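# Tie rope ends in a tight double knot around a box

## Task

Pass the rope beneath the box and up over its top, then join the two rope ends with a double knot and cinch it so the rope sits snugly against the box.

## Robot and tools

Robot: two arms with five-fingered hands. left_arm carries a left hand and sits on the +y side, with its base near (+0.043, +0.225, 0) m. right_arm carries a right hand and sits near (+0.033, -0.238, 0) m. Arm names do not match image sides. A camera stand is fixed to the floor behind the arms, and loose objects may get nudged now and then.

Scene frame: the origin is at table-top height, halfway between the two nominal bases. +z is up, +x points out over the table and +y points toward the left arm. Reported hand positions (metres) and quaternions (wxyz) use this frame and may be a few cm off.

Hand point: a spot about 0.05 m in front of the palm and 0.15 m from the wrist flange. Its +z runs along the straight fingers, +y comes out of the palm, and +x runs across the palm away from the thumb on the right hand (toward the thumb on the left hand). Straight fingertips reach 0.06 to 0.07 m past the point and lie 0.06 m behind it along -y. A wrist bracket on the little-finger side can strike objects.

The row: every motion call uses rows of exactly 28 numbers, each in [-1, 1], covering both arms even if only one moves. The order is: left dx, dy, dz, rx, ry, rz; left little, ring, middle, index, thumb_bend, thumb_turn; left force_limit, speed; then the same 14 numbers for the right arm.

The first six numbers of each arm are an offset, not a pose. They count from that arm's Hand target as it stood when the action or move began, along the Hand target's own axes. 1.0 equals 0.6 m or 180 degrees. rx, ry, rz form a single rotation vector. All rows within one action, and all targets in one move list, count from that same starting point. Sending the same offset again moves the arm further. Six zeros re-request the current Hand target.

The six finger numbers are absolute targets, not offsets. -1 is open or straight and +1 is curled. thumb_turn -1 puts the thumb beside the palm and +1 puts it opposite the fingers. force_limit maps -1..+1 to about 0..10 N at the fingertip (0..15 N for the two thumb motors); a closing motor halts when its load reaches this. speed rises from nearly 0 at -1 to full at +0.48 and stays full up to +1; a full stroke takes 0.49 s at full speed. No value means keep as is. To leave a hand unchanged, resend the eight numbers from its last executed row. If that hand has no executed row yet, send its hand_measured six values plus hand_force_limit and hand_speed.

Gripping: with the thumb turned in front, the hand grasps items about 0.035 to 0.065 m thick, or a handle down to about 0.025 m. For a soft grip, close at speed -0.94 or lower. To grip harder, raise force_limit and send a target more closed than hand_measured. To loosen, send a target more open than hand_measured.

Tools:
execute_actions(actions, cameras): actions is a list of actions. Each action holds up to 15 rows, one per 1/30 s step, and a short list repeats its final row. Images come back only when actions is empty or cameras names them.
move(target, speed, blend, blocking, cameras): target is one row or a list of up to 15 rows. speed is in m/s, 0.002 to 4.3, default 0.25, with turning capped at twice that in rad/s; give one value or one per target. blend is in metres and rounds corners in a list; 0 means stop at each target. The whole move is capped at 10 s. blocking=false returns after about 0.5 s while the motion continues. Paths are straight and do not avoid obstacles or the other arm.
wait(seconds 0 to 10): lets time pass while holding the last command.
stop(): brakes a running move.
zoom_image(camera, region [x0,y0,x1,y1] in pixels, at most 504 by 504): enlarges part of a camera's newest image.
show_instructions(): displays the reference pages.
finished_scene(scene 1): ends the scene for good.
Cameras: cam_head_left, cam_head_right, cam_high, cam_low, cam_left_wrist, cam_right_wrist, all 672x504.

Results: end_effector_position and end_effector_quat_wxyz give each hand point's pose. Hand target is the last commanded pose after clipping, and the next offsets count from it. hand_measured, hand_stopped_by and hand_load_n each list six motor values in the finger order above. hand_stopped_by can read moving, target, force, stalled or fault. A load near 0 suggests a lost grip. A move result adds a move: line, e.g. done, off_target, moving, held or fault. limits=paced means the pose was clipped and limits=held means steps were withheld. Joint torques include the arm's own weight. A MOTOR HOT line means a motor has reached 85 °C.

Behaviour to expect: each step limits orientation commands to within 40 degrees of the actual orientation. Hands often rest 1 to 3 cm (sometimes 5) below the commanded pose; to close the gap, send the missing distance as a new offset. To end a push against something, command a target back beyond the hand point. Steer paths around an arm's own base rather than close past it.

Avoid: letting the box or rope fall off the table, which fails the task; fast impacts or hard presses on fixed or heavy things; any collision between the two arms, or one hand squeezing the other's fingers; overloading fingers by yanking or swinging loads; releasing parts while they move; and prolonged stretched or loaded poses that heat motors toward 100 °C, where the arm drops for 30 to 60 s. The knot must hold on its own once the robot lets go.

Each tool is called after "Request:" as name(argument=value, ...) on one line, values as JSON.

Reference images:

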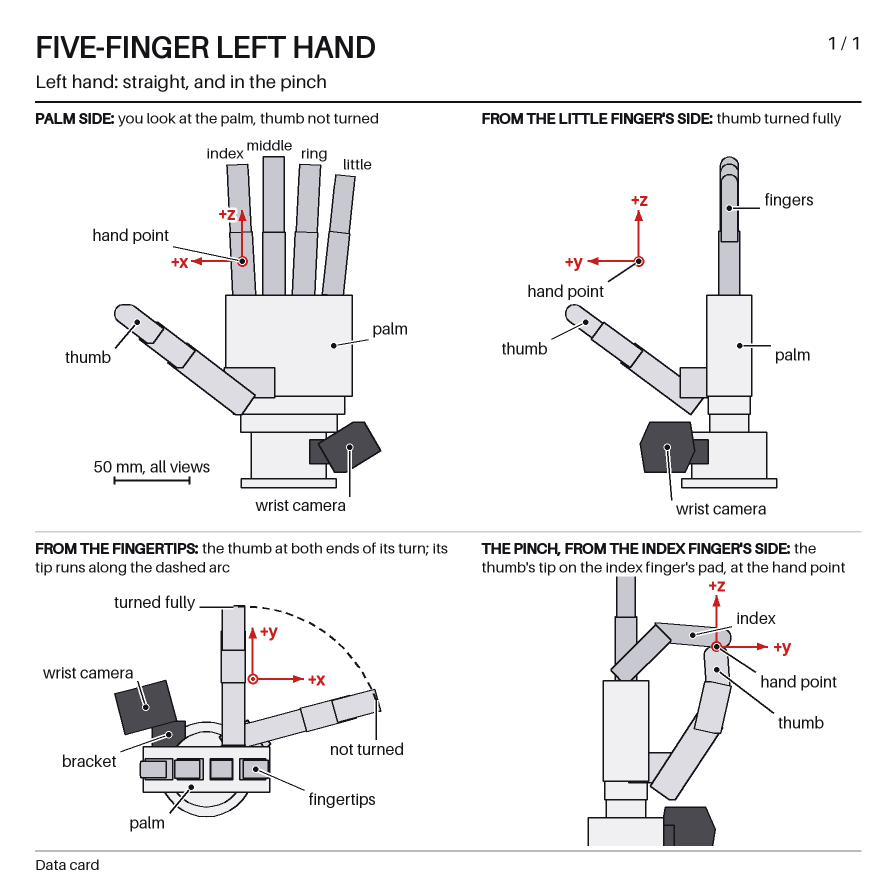

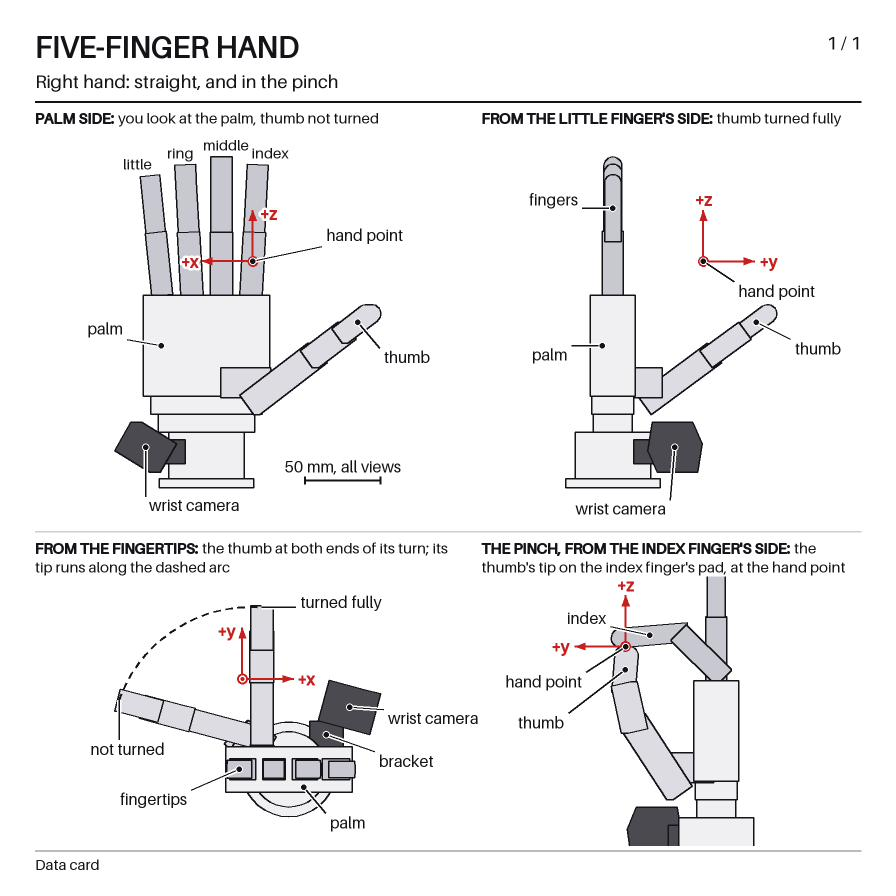

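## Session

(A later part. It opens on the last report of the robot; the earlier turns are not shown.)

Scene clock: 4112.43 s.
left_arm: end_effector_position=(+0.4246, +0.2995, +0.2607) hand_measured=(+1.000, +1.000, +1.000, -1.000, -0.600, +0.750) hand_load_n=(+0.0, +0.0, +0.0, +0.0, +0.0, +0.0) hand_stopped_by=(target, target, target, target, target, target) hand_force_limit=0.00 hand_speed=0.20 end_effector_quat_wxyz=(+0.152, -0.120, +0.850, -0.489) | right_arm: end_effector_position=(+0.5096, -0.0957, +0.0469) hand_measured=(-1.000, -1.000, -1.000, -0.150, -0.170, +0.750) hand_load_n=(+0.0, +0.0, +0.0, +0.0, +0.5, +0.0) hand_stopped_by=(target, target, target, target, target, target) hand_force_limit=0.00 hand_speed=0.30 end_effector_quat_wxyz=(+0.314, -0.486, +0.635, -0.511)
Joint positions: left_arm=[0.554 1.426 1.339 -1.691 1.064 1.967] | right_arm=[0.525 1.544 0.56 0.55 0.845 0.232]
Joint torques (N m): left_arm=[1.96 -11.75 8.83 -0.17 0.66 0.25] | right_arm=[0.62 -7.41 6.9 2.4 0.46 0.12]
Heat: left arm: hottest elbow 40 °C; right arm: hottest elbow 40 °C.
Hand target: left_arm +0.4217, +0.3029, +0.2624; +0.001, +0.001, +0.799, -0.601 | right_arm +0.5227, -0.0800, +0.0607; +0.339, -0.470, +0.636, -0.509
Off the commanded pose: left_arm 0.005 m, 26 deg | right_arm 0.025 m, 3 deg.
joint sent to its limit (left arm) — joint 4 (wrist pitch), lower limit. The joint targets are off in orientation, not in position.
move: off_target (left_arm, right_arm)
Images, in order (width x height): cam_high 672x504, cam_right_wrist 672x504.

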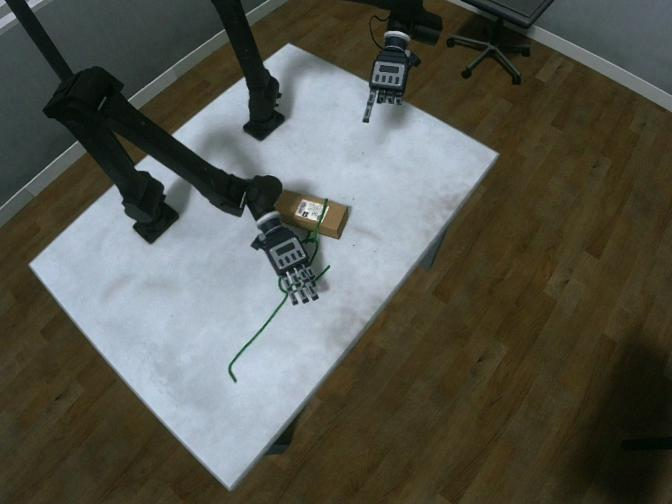

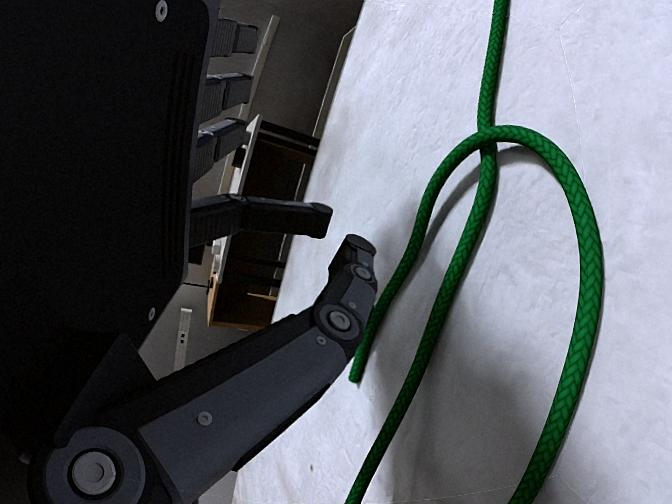

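Request:
move(target=[0,0,0,0,0,0,1,1,1,-1,-0.6,0.75,0,0.2,-0.05,0.024,0.0069,0,0,0,-1,-1,-1,-0.15,-0.17,0.75,0,0.3], speed=0.15, cameras=["cam_high","cam_right_wrist","cam_low"])

Request:
zoom_image(camera="cam_high", region=[260, 220, 350, 300])

Scene clock: 4142.33 s.
left_arm: end_effector_position=(+0.4246, +0.2995, +0.2607) hand_measured=(+1.000, +1.000, +1.000, -1.000, -0.600, +0.750) hand_load_n=(+0.0, +0.0, +0.0, +0.0, +0.0, +0.0) hand_stopped_by=(target, target, target, target, target, target) hand_force_limit=0.00 hand_speed=0.20 end_effector_quat_wxyz=(+0.152, -0.120, +0.850, -0.489) | right_arm: end_effector_position=(+0.5191, -0.0690, +0.0322) hand_measured=(-1.000, -1.000, -1.000, -0.150, -0.170, +0.750) hand_load_n=(+0.0, +0.0, +0.0, +0.0, +0.0, +0.0) hand_stopped_by=(target, target, target, target, target, target) hand_force_limit=0.00 hand_speed=0.30 end_effector_quat_wxyz=(+0.315, -0.486, +0.634, -0.512)
Joint positions: left_arm=[0.554 1.426 1.339 -1.691 1.064 1.967] | right_arm=[0.573 1.633 0.614 0.564 0.889 0.261]
Joint torques (N m): left_arm=[1.96 -11.75 8.84 -0.14 0.66 0.26] | right_arm=[0.5 -8 6.9 2.43 0.47 0.13]
Heat: left arm: hottest elbow 40 °C; right arm: hottest elbow 38 °C.
Hand target: left_arm +0.4217, +0.3029, +0.2624; +0.001, +0.001, +0.799, -0.601 | right_arm +0.5326, -0.0527, +0.0443; +0.339, -0.470, +0.636, -0.509
Off the commanded pose: left_arm 0.005 m, 26 deg | right_arm 0.025 m, 3 deg.
joint sent to its limit (left arm) — joint 4 (wrist pitch), lower limit. The joint targets are off in orientation, not in position.
move: off_target (left_arm, right_arm)
Images, in order (width x height): cam_high 672x504, cam_low 672x504, cam_right_wrist 672x504.

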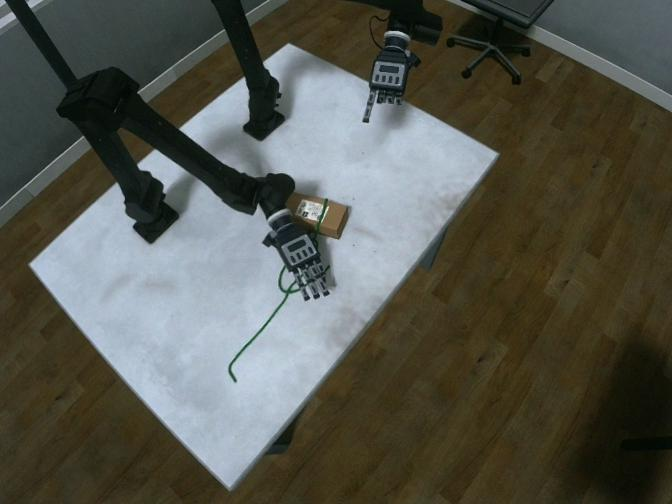

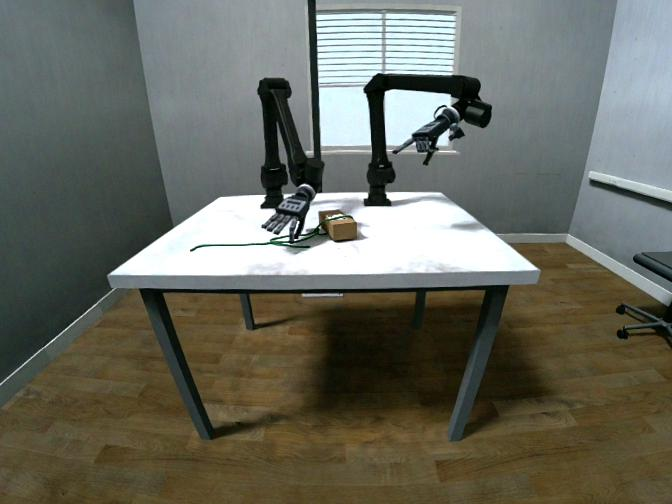

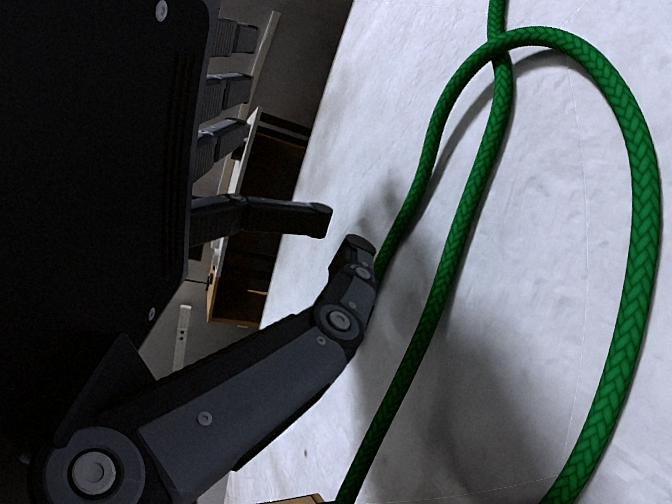

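Scaled by 5.600 from the camera's 672x504 image, which has a finer 960x720 frame.

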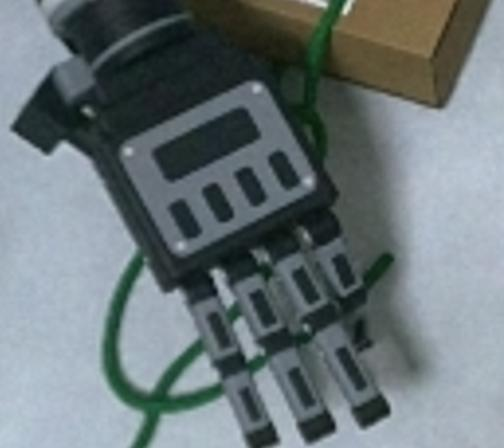

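Request:
zoom_image(camera="cam_low", region=[240, 180, 370, 260])

Scaled by 3.877 from the camera's 672x504 image, which has a finer 960x720 frame.

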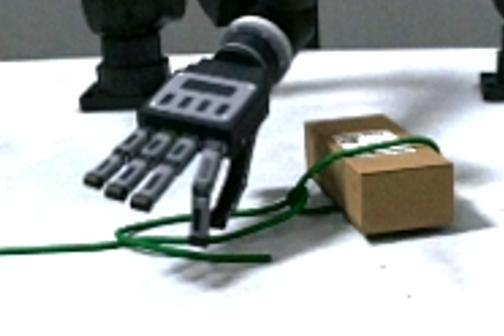

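Request:
move(target=[0,0,0,0,0,0,1,1,1,-1,-0.6,0.75,0,0.2,0,0.0272,0.0078,0,0,0,-1,-1,-1,-0.15,-0.17,0.75,0,0.3], speed=0.06, cameras=["cam_right_wrist"])

Scene clock: 4161.90 s.
left_arm: end_effector_position=(+0.4246, +0.2995, +0.2607) hand_measured=(+1.000, +1.000, +1.000, -1.000, -0.600, +0.750) hand_load_n=(+0.0, +0.0, +0.0, +0.0, +0.0, +0.0) hand_stopped_by=(target, target, target, target, target, target) hand_force_limit=0.00 hand_speed=0.20 end_effector_quat_wxyz=(+0.152, -0.120, +0.850, -0.489) | right_arm: end_effector_position=(+0.5219, -0.0672, +0.0183) hand_measured=(-1.000, -1.000, -1.000, -0.150, -0.170, +0.750) hand_load_n=(+0.0, +0.0, +0.0, +0.0, +0.0, +0.0) hand_stopped_by=(target, target, target, target, target, target) hand_force_limit=0.00 hand_speed=0.30 end_effector_quat_wxyz=(+0.319, -0.483, +0.635, -0.512)
Joint positions: left_arm=[0.554 1.426 1.339 -1.691 1.064 1.967] | right_arm=[0.573 1.685 0.614 0.624 0.889 0.262]
Joint torques (N m): left_arm=[1.96 -11.75 8.8 -0.16 0.65 0.25] | right_arm=[0.26 -8.35 6.06 2.52 0.4 0.11]
Heat: left arm: hottest elbow 40 °C; right arm: hottest elbow 38 °C.
Hand target: left_arm +0.4217, +0.3029, +0.2624; +0.001, +0.001, +0.799, -0.601 | right_arm +0.5328, -0.0536, +0.0274; +0.339, -0.470, +0.636, -0.509
Off the commanded pose: left_arm 0.005 m, 26 deg | right_arm 0.020 m, 3 deg.
joint sent to its limit (left arm) — joint 4 (wrist pitch), lower limit. The joint targets are off in orientation, not in position.
move: off_target (left_arm, right_arm)
Images, in order (width x height): cam_right_wrist 672x504.

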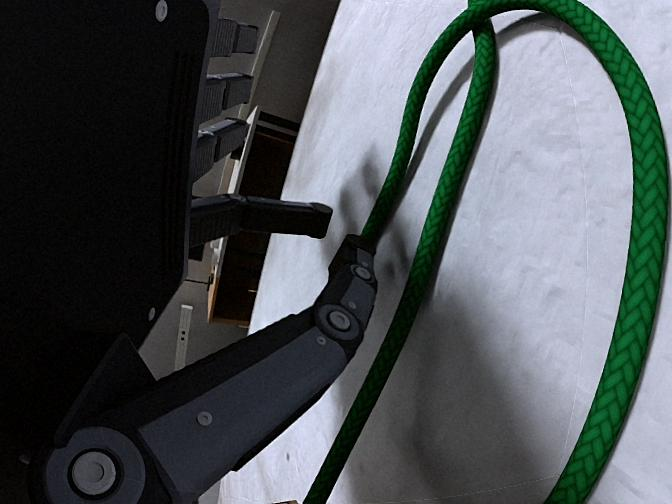

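Request:
move(target=[0,0,0,0,0,0,1,1,1,-1,-0.6,0.75,0,0.2,0,0.012,0.0035,0,0,0,-1,-1,-1,-0.15,-0.17,0.75,0,0.3], speed=0.06, cameras=["cam_right_wrist","cam_low"])

Request:
zoom_image(camera="cam_low", region=[240, 180, 370, 260])

Scene clock: 4169.60 s.
left_arm: end_effector_position=(+0.4246, +0.2995, +0.2607) hand_measured=(+1.000, +1.000, +1.000, -1.000, -0.600, +0.750) hand_load_n=(+0.0, +0.0, +0.0, +0.0, +0.0, +0.0) hand_stopped_by=(target, target, target, target, target, target) hand_force_limit=0.00 hand_speed=0.20 end_effector_quat_wxyz=(+0.152, -0.120, +0.850, -0.489) | right_arm: end_effector_position=(+0.5229, -0.0665, +0.0121) hand_measured=(-1.000, -1.000, -1.000, -0.150, -0.170, +0.750) hand_load_n=(+0.0, +0.0, +0.0, +0.0, +0.0, +0.0) hand_stopped_by=(target, target, target, target, target, target) hand_force_limit=0.00 hand_speed=0.30 end_effector_quat_wxyz=(+0.320, -0.482, +0.635, -0.512)
Joint positions: left_arm=[0.554 1.426 1.339 -1.691 1.064 1.967] | right_arm=[0.573 1.708 0.614 0.651 0.889 0.262]
Joint torques (N m): left_arm=[1.96 -11.81 8.83 -0.13 0.66 0.25] | right_arm=[0.15 -8.47 5.76 2.32 0.36 0.1]
Heat: left arm: hottest elbow 40 °C; right arm: hottest elbow 38 °C.
Hand target: left_arm +0.4217, +0.3029, +0.2624; +0.001, +0.001, +0.799, -0.601 | right_arm +0.5329, -0.0540, +0.0199; +0.339, -0.470, +0.636, -0.509
Off the commanded pose: left_arm 0.005 m, 26 deg | right_arm 0.018 m, 3 deg.
joint sent to its limit (left arm) — joint 4 (wrist pitch), lower limit. The joint targets are off in orientation, not in position.
move: off_target (left_arm, right_arm)
Images, in order (width x height): cam_low 672x504, cam_right_wrist 672x504.

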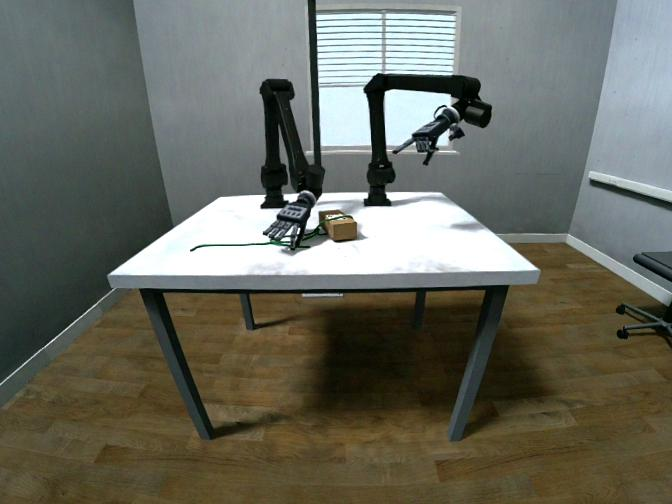

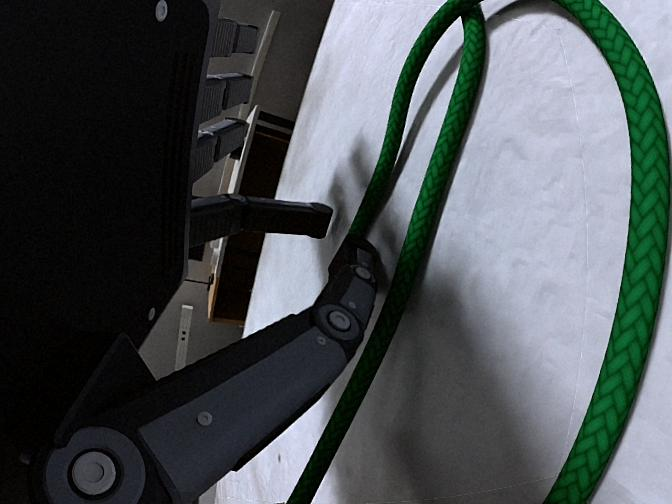

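Scaled by 3.877 from the camera's 672x504 image, which has a finer 960x720 frame.

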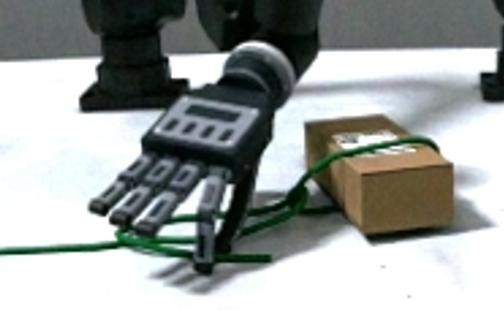

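Request:
move(target=[[0,0,0,0,0,0,1,1,1,-1,-0.6,0.75,0,0.2,0,0.005,0.0066,0,0,0,-1,-1,-1,-0.15,-0.17,0.75,0,0.3],[0,0,0,0,0,0,1,1,1,-1,-0.6,0.75,0,0.2,0,0.005,0.0066,0,0,0,-1,-1,-1,0.4,-0.17,0.75,-0.2,-0.5]], speed=0.06, cameras=["cam_right_wrist"])

Scene clock: 4173.77 s.
left_arm: end_effector_position=(+0.4246, +0.2995, +0.2607) hand_measured=(+1.000, +1.000, +1.000, -1.000, -0.600, +0.750) hand_load_n=(+0.0, +0.0, +0.0, +0.0, +0.0, +0.0) hand_stopped_by=(target, target, target, target, target, target) hand_force_limit=0.00 hand_speed=0.20 end_effector_quat_wxyz=(+0.152, -0.120, +0.850, -0.489) | right_arm: end_effector_position=(+0.5255, -0.0645, +0.0118) hand_measured=(-1.000, -1.000, -1.000, +0.212, -0.172, +0.750) hand_load_n=(+0.0, +0.0, +0.0, +7.5, +4.0, +0.5) hand_stopped_by=(target, target, target, force, target, target) hand_force_limit=-0.20 hand_speed=-0.50 end_effector_quat_wxyz=(+0.326, -0.479, +0.635, -0.512)
Joint positions: left_arm=[0.554 1.426 1.339 -1.691 1.064 1.967] | right_arm=[0.573 1.719 0.617 0.672 0.887 0.262]
Joint torques (N m): left_arm=[2.02 -11.75 8.83 -0.16 0.66 0.26] | right_arm=[-0.44 -8.12 5.81 2.14 0.18 0.06]
Heat: left arm: hottest elbow 40 °C; right arm: hottest elbow 38 °C.
Hand target: left_arm +0.4217, +0.3029, +0.2624; +0.001, +0.001, +0.799, -0.601 | right_arm +0.5358, -0.0551, +0.0161; +0.339, -0.470, +0.636, -0.509
Off the commanded pose: left_arm 0.005 m, 26 deg | right_arm 0.014 m, 2 deg.
joint sent to its limit (left arm) — joint 4 (wrist pitch), lower limit. The joint targets are off in orientation, not in position.
move: off_target (left_arm, right_arm); target 2's new numbers were sent with right_arm's hand 0.017 m and 2 deg from that target
Images, in order (width x height): cam_right_wrist 672x504.

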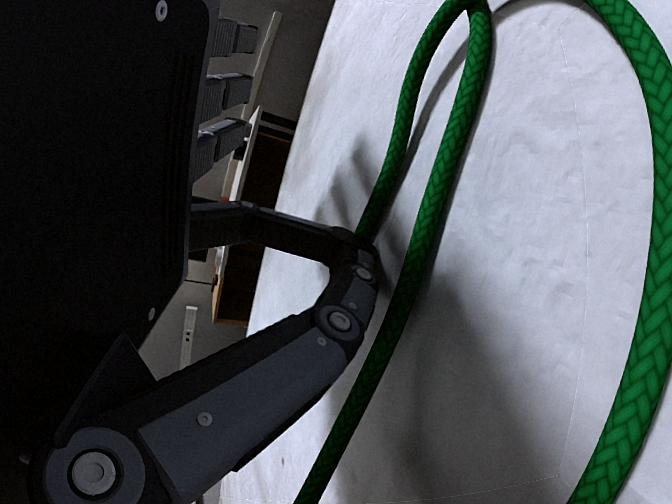

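Request:
move(target=[[0,0,0,0,0,0,1,1,1,-1,-0.6,0.75,0,0.2,0,0,0,0,0,0,-1,-1,-1,0.41,0.0,0.75,-0.1,-0.5],[0,0,0,0,0,0,1,1,1,-1,-0.6,0.75,0,0.2,0,-0.032,-0.0092,0,0,0,-1,-1,-1,0.41,0.0,0.75,-0.1,-0.5]], speed=0.06, cameras=["cam_right_wrist","cam_low","cam_high"])

Request:
zoom_image(camera="cam_low", region=[240, 180, 370, 260])

Scene clock: 4179.63 s.
left_arm: end_effector_position=(+0.4246, +0.2995, +0.2607) hand_measured=(+1.000, +1.000, +1.000, -1.000, -0.600, +0.750) hand_load_n=(+0.0, +0.0, +0.0, +0.0, +0.0, +0.0) hand_stopped_by=(target, target, target, target, target, target) hand_force_limit=0.00 hand_speed=0.20 end_effector_quat_wxyz=(+0.152, -0.120, +0.850, -0.489) | right_arm: end_effector_position=(+0.5234, -0.0658, +0.0211) hand_measured=(-1.000, -1.000, -1.000, +0.212, -0.132, +0.750) hand_load_n=(+0.0, +0.0, +0.0, +13.5, +6.5, +0.5) hand_stopped_by=(target, target, target, force, force, target) hand_force_limit=-0.10 hand_speed=-0.50 end_effector_quat_wxyz=(+0.322, -0.481, +0.635, -0.512)
Joint positions: left_arm=[0.554 1.426 1.339 -1.691 1.064 1.967] | right_arm=[0.573 1.681 0.617 0.625 0.887 0.262]
Joint torques (N m): left_arm=[1.96 -11.75 8.83 -0.16 0.65 0.25] | right_arm=[-0.21 -9.64 6.52 1.2 0.3 0.07]
Heat: left arm: hottest elbow 40 °C; right arm: hottest elbow 38 °C.
Hand target: left_arm +0.4217, +0.3029, +0.2624; +0.001, +0.001, +0.799, -0.601 | right_arm +0.5356, -0.0541, +0.0359; +0.339, -0.470, +0.636, -0.509
Off the commanded pose: left_arm 0.005 m, 26 deg | right_arm 0.023 m, 2 deg.
joint sent to its limit (left arm) — joint 4 (wrist pitch), lower limit. The joint targets are off in orientation, not in position.
move: off_target (left_arm, right_arm)
Images, in order (width x height): cam_high 672x504, cam_low 672x504, cam_right_wrist 672x504.

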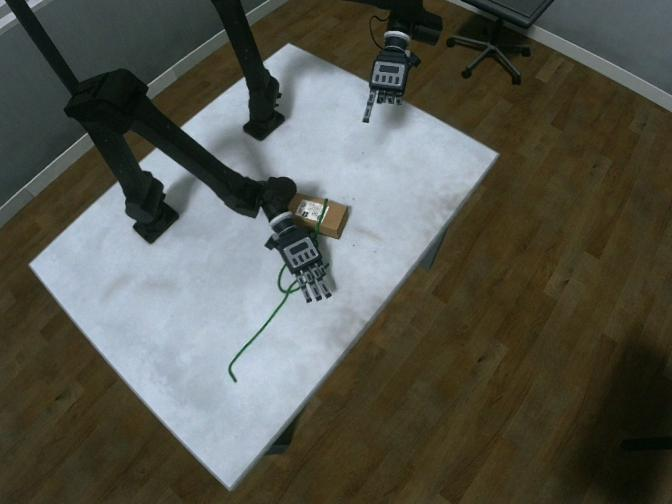

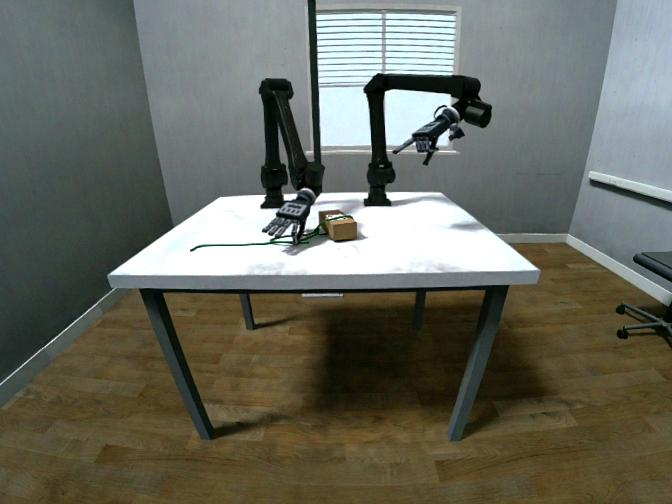

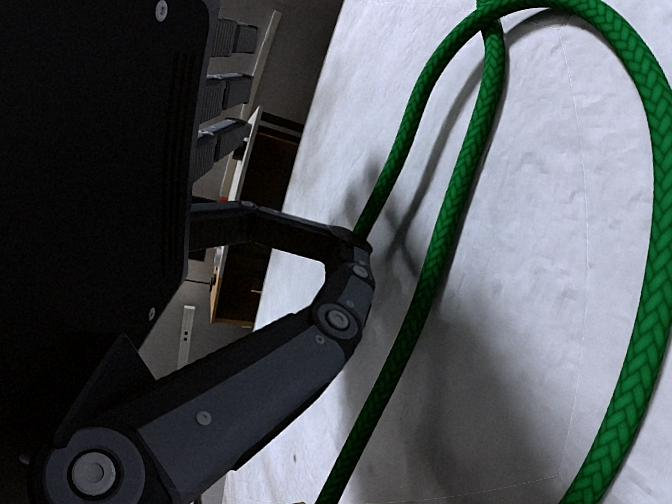

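Scaled by 3.877 from the camera's 672x504 image, which has a finer 960x720 frame.

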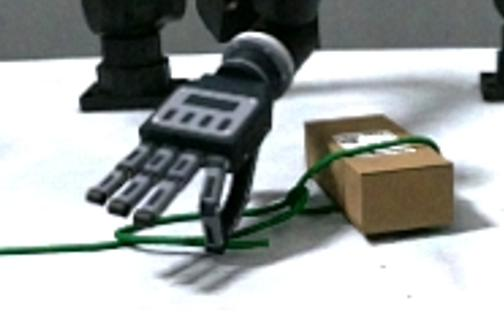

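Request:
move(target=[0,0,0,0,0,0,1,1,1,-1,-0.6,0.75,0,0.2,0,0,0,0,-0.1762,-0.0506,-1,-1,-1,0.41,0.0,0.75,-0.1,-0.5], speed=0.2, cameras=["cam_high","cam_right_wrist"])

Scene clock: 4190.17 s.
left_arm: end_effector_position=(+0.4246, +0.2995, +0.2607) hand_measured=(+1.000, +1.000, +1.000, -1.000, -0.600, +0.750) hand_load_n=(+0.0, +0.0, +0.5, +0.0, +0.0, +0.0) hand_stopped_by=(target, target, target, target, target, target) hand_force_limit=0.00 hand_speed=0.20 end_effector_quat_wxyz=(+0.152, -0.120, +0.850, -0.489) | right_arm: end_effector_position=(+0.5300, -0.0477, +0.0266) hand_measured=(-1.000, -1.000, -1.000, +0.212, -0.132, +0.750) hand_load_n=(-0.5, +0.0, -0.5, +13.0, +6.5, +0.5) hand_stopped_by=(target, target, target, force, force, target) hand_force_limit=-0.10 hand_speed=-0.50 end_effector_quat_wxyz=(-0.454, +0.645, -0.487, +0.374)
Joint positions: left_arm=[0.554 1.426 1.339 -1.691 1.064 1.967] | right_arm=[0.347 1.632 0.553 0.764 0.108 -0.007]
Joint torques (N m): left_arm=[2.02 -11.75 8.83 -0.14 0.66 0.25] | right_arm=[-1.96 -9.41 4.38 2.67 -0.03 -0.22]
Heat: left arm: hottest elbow 40 °C; right arm: hottest elbow 38 °C.
Hand target: left_arm +0.4217, +0.3029, +0.2624; +0.001, +0.001, +0.799, -0.601 | right_arm +0.5356, -0.0541, +0.0359; -0.459, +0.640, -0.481, +0.387
Off the commanded pose: left_arm 0.005 m, 26 deg | right_arm 0.013 m, 2 deg.
joint sent to its limit (left arm) — joint 4 (wrist pitch), lower limit. The joint targets are off in orientation, not in position.
move: off_target (left_arm, right_arm)
Images, in order (width x height): cam_high 672x504, cam_right_wrist 672x504.

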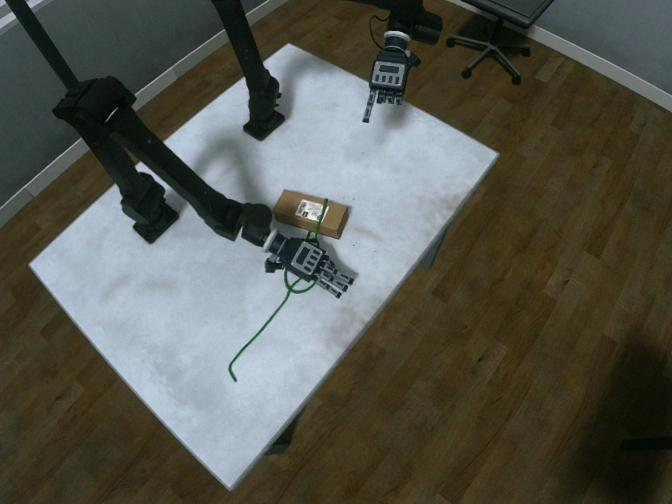

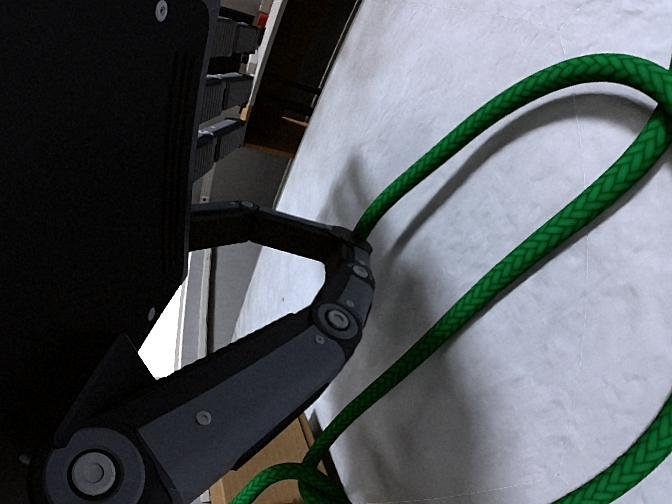

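Request:
move(target=[0,0,0,0,0,0,1,1,1,-1,-0.6,0.75,0,0.2,0.0127,0.0093,-0.0324,0,-0.1762,-0.0506,-1,-1,-1,0.41,0.0,0.75,-0.1,-0.5], speed=0.2, cameras=["cam_high","cam_right_wrist"])

Scene clock: 4196.23 s.
left_arm: end_effector_position=(+0.4246, +0.2995, +0.2607) hand_measured=(+1.000, +1.000, +1.000, -1.000, -0.600, +0.750) hand_load_n=(+0.0, +0.0, +0.5, -0.5, +0.0, +0.0) hand_stopped_by=(target, target, target, target, target, target) hand_force_limit=0.00 hand_speed=0.20 end_effector_quat_wxyz=(+0.152, -0.120, +0.850, -0.489) | right_arm: end_effector_position=(+0.5008, -0.0607, +0.0303) hand_measured=(-1.000, -1.000, -1.000, +0.212, -0.132, +0.750) hand_load_n=(+0.0, +0.0, +0.0, +13.0, +6.5, +0.5) hand_stopped_by=(target, target, target, force, force, target) hand_force_limit=-0.10 hand_speed=-0.50 end_effector_quat_wxyz=(-0.541, +0.758, -0.292, +0.219)
Joint positions: left_arm=[0.554 1.426 1.339 -1.691 1.064 1.967] | right_arm=[0.096 1.625 0.608 0.595 -0.676 -0.29]
Joint torques (N m): left_arm=[1.96 -11.69 8.83 -0.14 0.66 0.26] | right_arm=[-1.96 -8 7.04 1.18 -0.29 -0.17]
Heat: left arm: hottest elbow 40 °C; right arm: hottest elbow 38 °C.
Hand target: left_arm +0.4217, +0.3029, +0.2624; +0.001, +0.001, +0.799, -0.601 | right_arm +0.5177, -0.0662, +0.0365; -0.541, +0.757, -0.285, +0.232
Off the commanded pose: left_arm 0.005 m, 26 deg | right_arm 0.019 m, 2 deg.
joint sent to its limit (left arm) — joint 4 (wrist pitch), lower limit. The joint targets are off in orientation, not in position.
move: off_target (left_arm, right_arm)
Images, in order (width x height): cam_high 672x504, cam_right_wrist 672x504.

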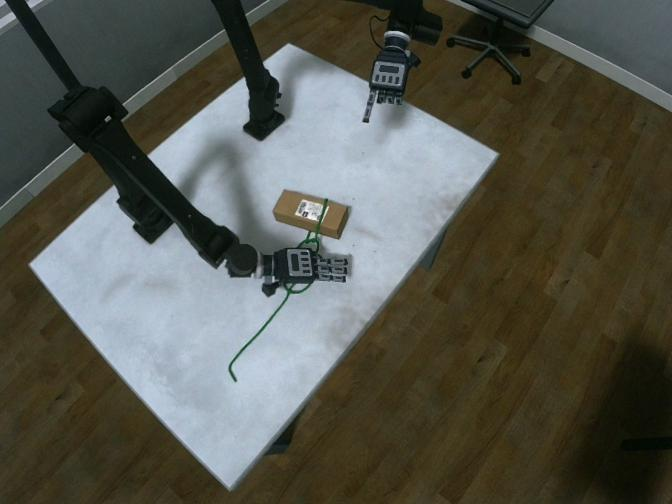

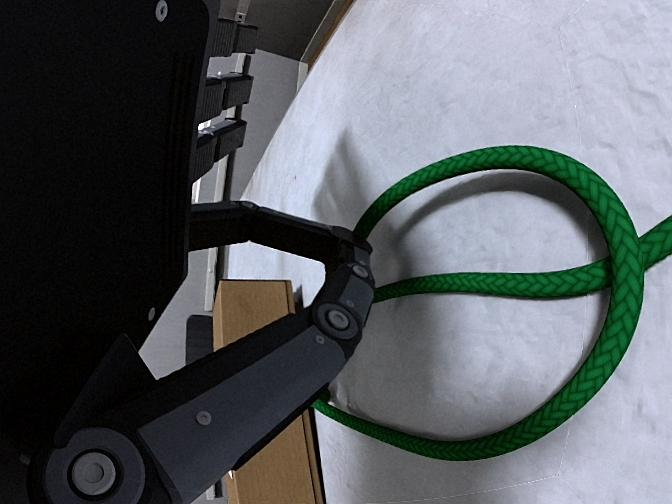

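Request:
zoom_image(camera="cam_high", region=[270, 220, 360, 300])

Request:
wait(seconds=0.1, cameras=["cam_low","cam_head_right","cam_head_left"])

Request:
zoom_image(camera="cam_low", region=[250, 190, 370, 260])

Scaled by 5.600 from the camera's 672x504 image, which has a finer 960x720 frame.

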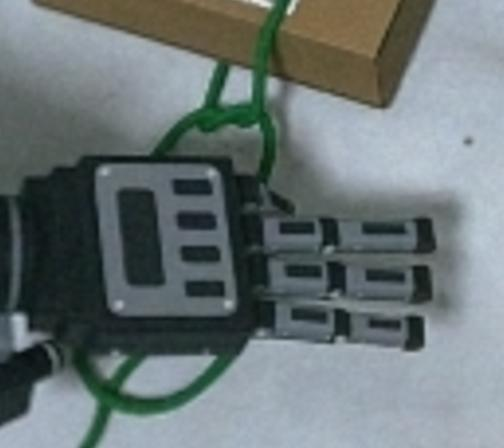

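Scene clock: 4200.23 s.
left_arm: end_effector_position=(+0.4246, +0.2995, +0.2607) hand_measured=(+1.000, +1.000, +1.000, -1.000, -0.600, +0.750) hand_load_n=(+0.0, +0.0, +0.0, +0.0, +0.0, +0.0) hand_stopped_by=(target, target, target, target, target, target) hand_force_limit=0.00 hand_speed=0.20 end_effector_quat_wxyz=(+0.152, -0.120, +0.850, -0.489) | right_arm: end_effector_position=(+0.5009, -0.0608, +0.0303) hand_measured=(-1.000, -1.000, -1.000, +0.212, -0.132, +0.750) hand_load_n=(+0.0, +0.0, +0.0, +13.0, +6.5, +0.5) hand_stopped_by=(target, target, target, force, force, target) hand_force_limit=-0.10 hand_speed=-0.50 end_effector_quat_wxyz=(-0.541, +0.758, -0.292, +0.219)
Joint positions: left_arm=[0.554 1.426 1.339 -1.691 1.064 1.967] | right_arm=[0.096 1.625 0.608 0.595 -0.676 -0.291]
Joint torques (N m): left_arm=[1.96 -11.75 8.85 -0.16 0.66 0.25] | right_arm=[-1.96 -8 7.05 1.26 -0.29 -0.2]
Heat: left arm: hottest elbow 40 °C; right arm: hottest elbow 38 °C.
Hand target: left_arm +0.4217, +0.3029, +0.2624; +0.001, +0.001, +0.799, -0.601 | right_arm +0.5177, -0.0662, +0.0365; -0.541, +0.757, -0.285, +0.232
Off the commanded pose: left_arm 0.005 m, 26 deg | right_arm 0.019 m, 2 deg.
wait: 0.10 s; at rest from the start
Images, in order (width x height): cam_head_left 672x504, cam_head_right 672x504, cam_low 672x504.

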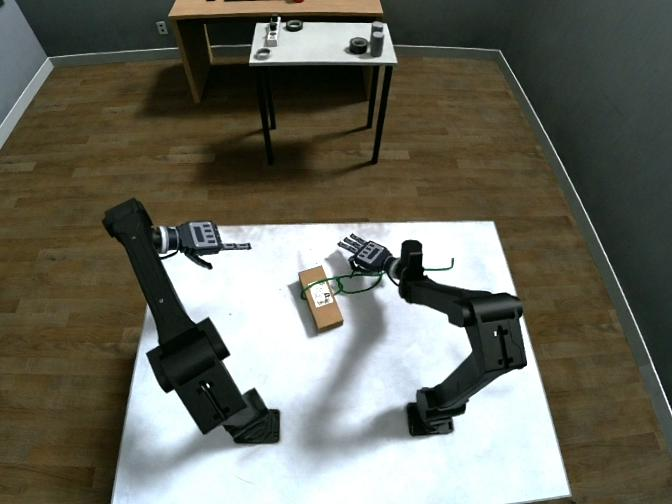

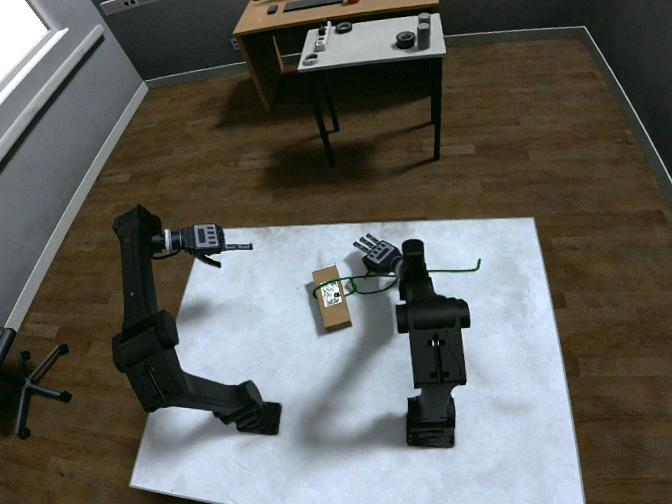

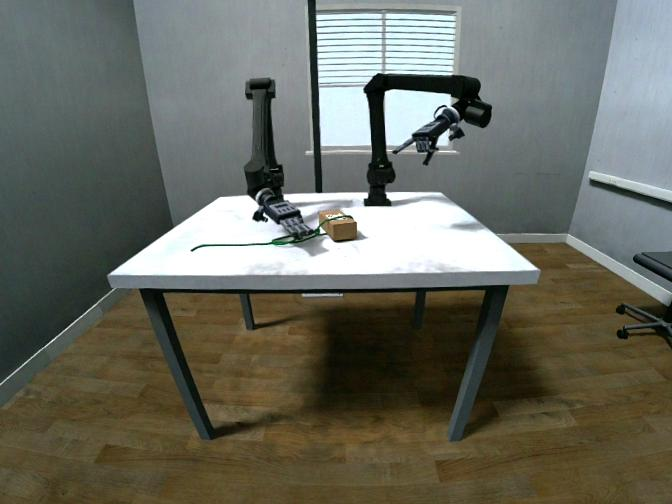

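Scaled by 4.200 from the camera's 672x504 image, which has a finer 960x720 frame.

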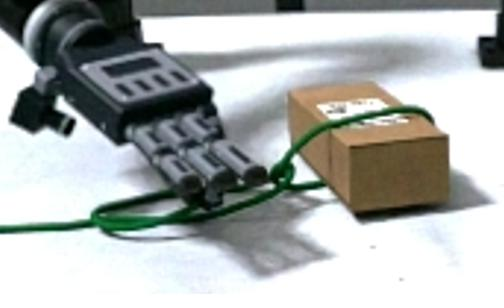

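Request:
zoom_image(camera="cam_head_left", region=[290, 220, 410, 300])

Request:
zoom_image(camera="cam_head_right", region=[310, 220, 430, 300])

Scaled by 4.200 from the camera's 672x504 image, which has a finer 960x720 frame.

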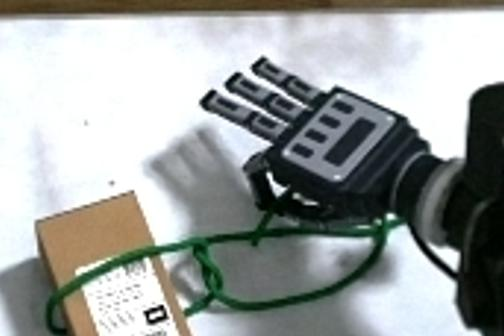

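Scaled by 4.200 from the camera's 672x504 image, which has a finer 960x720 frame.

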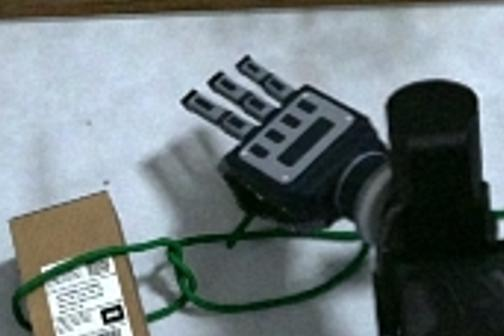

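Request:
zoom_image(camera="cam_head_left", region=[330, 250, 390, 295])

Request:
zoom_image(camera="cam_head_right", region=[340, 250, 400, 295])

Scaled by 8.400 from the camera's 672x504 image, which has a finer 960x720 frame.

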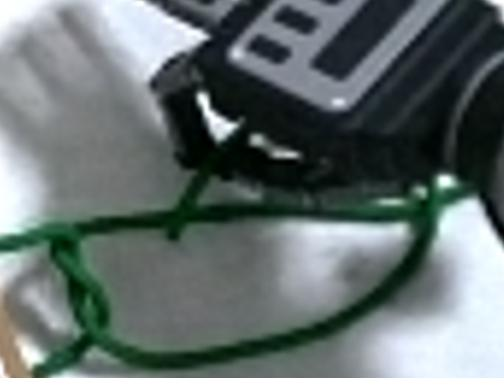

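Scaled by 8.400 from the camera's 672x504 image, which has a finer 960x720 frame.

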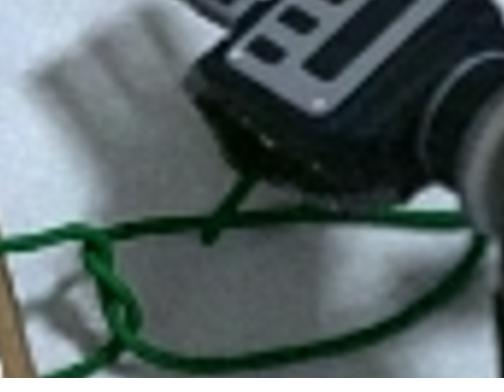

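Request:
move(target=[[0,0,0,0,0,0,1,1,1,-1,-0.6,0.75,0,0.2,0.0248,-0.0083,0.001,0,0,0,-1,-1,-1,0.41,0.0,0.75,-0.1,-0.5],[0,0,0,0,0,0,1,1,1,-1,-0.6,0.75,0,0.2,0.0248,-0.0053,0.0024,0,-0.1548,-0.0445,-1,-1,-1,0.41,0.0,0.75,-0.1,-0.5]], speed=0.15, cameras=["cam_head_left","cam_right_wrist"])

Request:
zoom_image(camera="cam_head_left", region=[320, 230, 410, 298])

Scene clock: 4233.90 s.
left_arm: end_effector_position=(+0.4246, +0.2995, +0.2607) hand_measured=(+1.000, +1.000, +1.000, -1.000, -0.600, +0.750) hand_load_n=(+0.0, +0.0, +0.0, +0.0, +0.0, +0.0) hand_stopped_by=(target, target, target, target, target, target) hand_force_limit=0.00 hand_speed=0.20 end_effector_quat_wxyz=(+0.152, -0.120, +0.850, -0.489) | right_arm: end_effector_position=(+0.5124, -0.0686, +0.0334) hand_measured=(-1.000, -1.000, -1.000, +0.212, -0.132, +0.750) hand_load_n=(+0.0, +0.0, -0.5, +13.0, +6.5, +0.5) hand_stopped_by=(target, target, target, force, force, target) hand_force_limit=-0.10 hand_speed=-0.50 end_effector_quat_wxyz=(-0.575, +0.809, -0.102, +0.065)
Joint positions: left_arm=[0.554 1.426 1.339 -1.691 1.064 1.967] | right_arm=[0.005 1.768 0.969 -0.165 -1.158 -0.909]
Joint torques (N m): left_arm=[1.96 -11.69 8.83 -0.14 0.66 0.25] | right_arm=[-1.85 -10.64 7.91 0.57 -0.72 -0.14]
Heat: left arm: hottest elbow 40 °C; right arm: hottest elbow 38 °C.
Hand target: left_arm +0.4217, +0.3029, +0.2624; +0.001, +0.001, +0.799, -0.601 | right_arm +0.5301, -0.0746, +0.0397; -0.576, +0.808, -0.094, +0.080
Off the commanded pose: left_arm 0.005 m, 26 deg | right_arm 0.020 m, 2 deg.
joint sent to its limit (left arm) — joint 4 (wrist pitch), lower limit. The joint targets are off in orientation, not in position.
move: off_target (left_arm, right_arm)
Images, in order (width x height): cam_head_left 672x504, cam_right_wrist 672x504.

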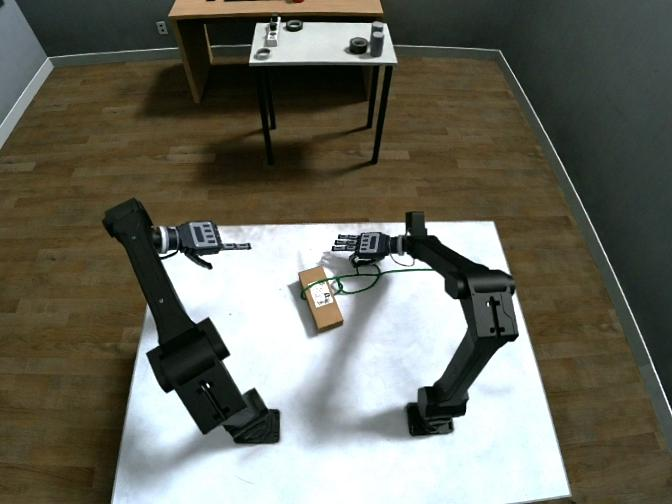

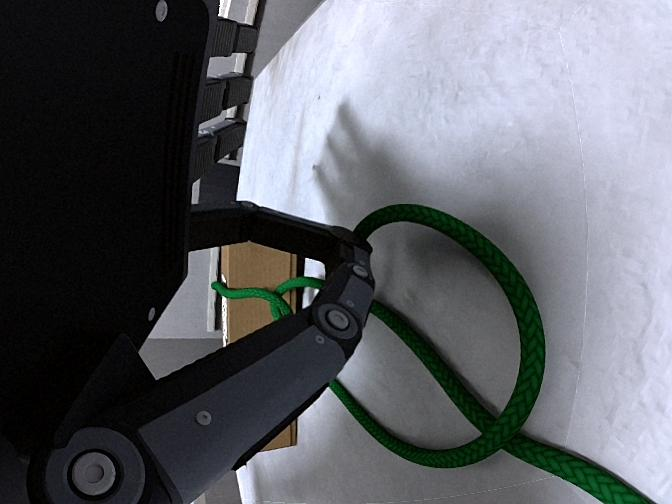

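Scaled by 5.600 from the camera's 672x504 image, which has a finer 960x720 frame.

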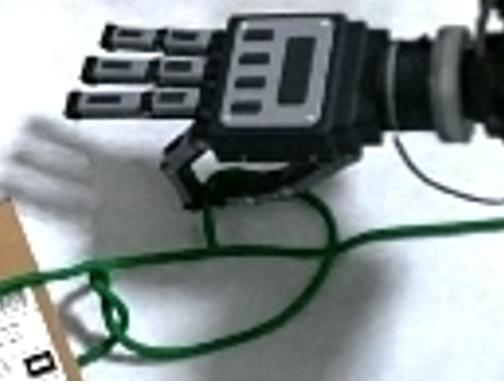

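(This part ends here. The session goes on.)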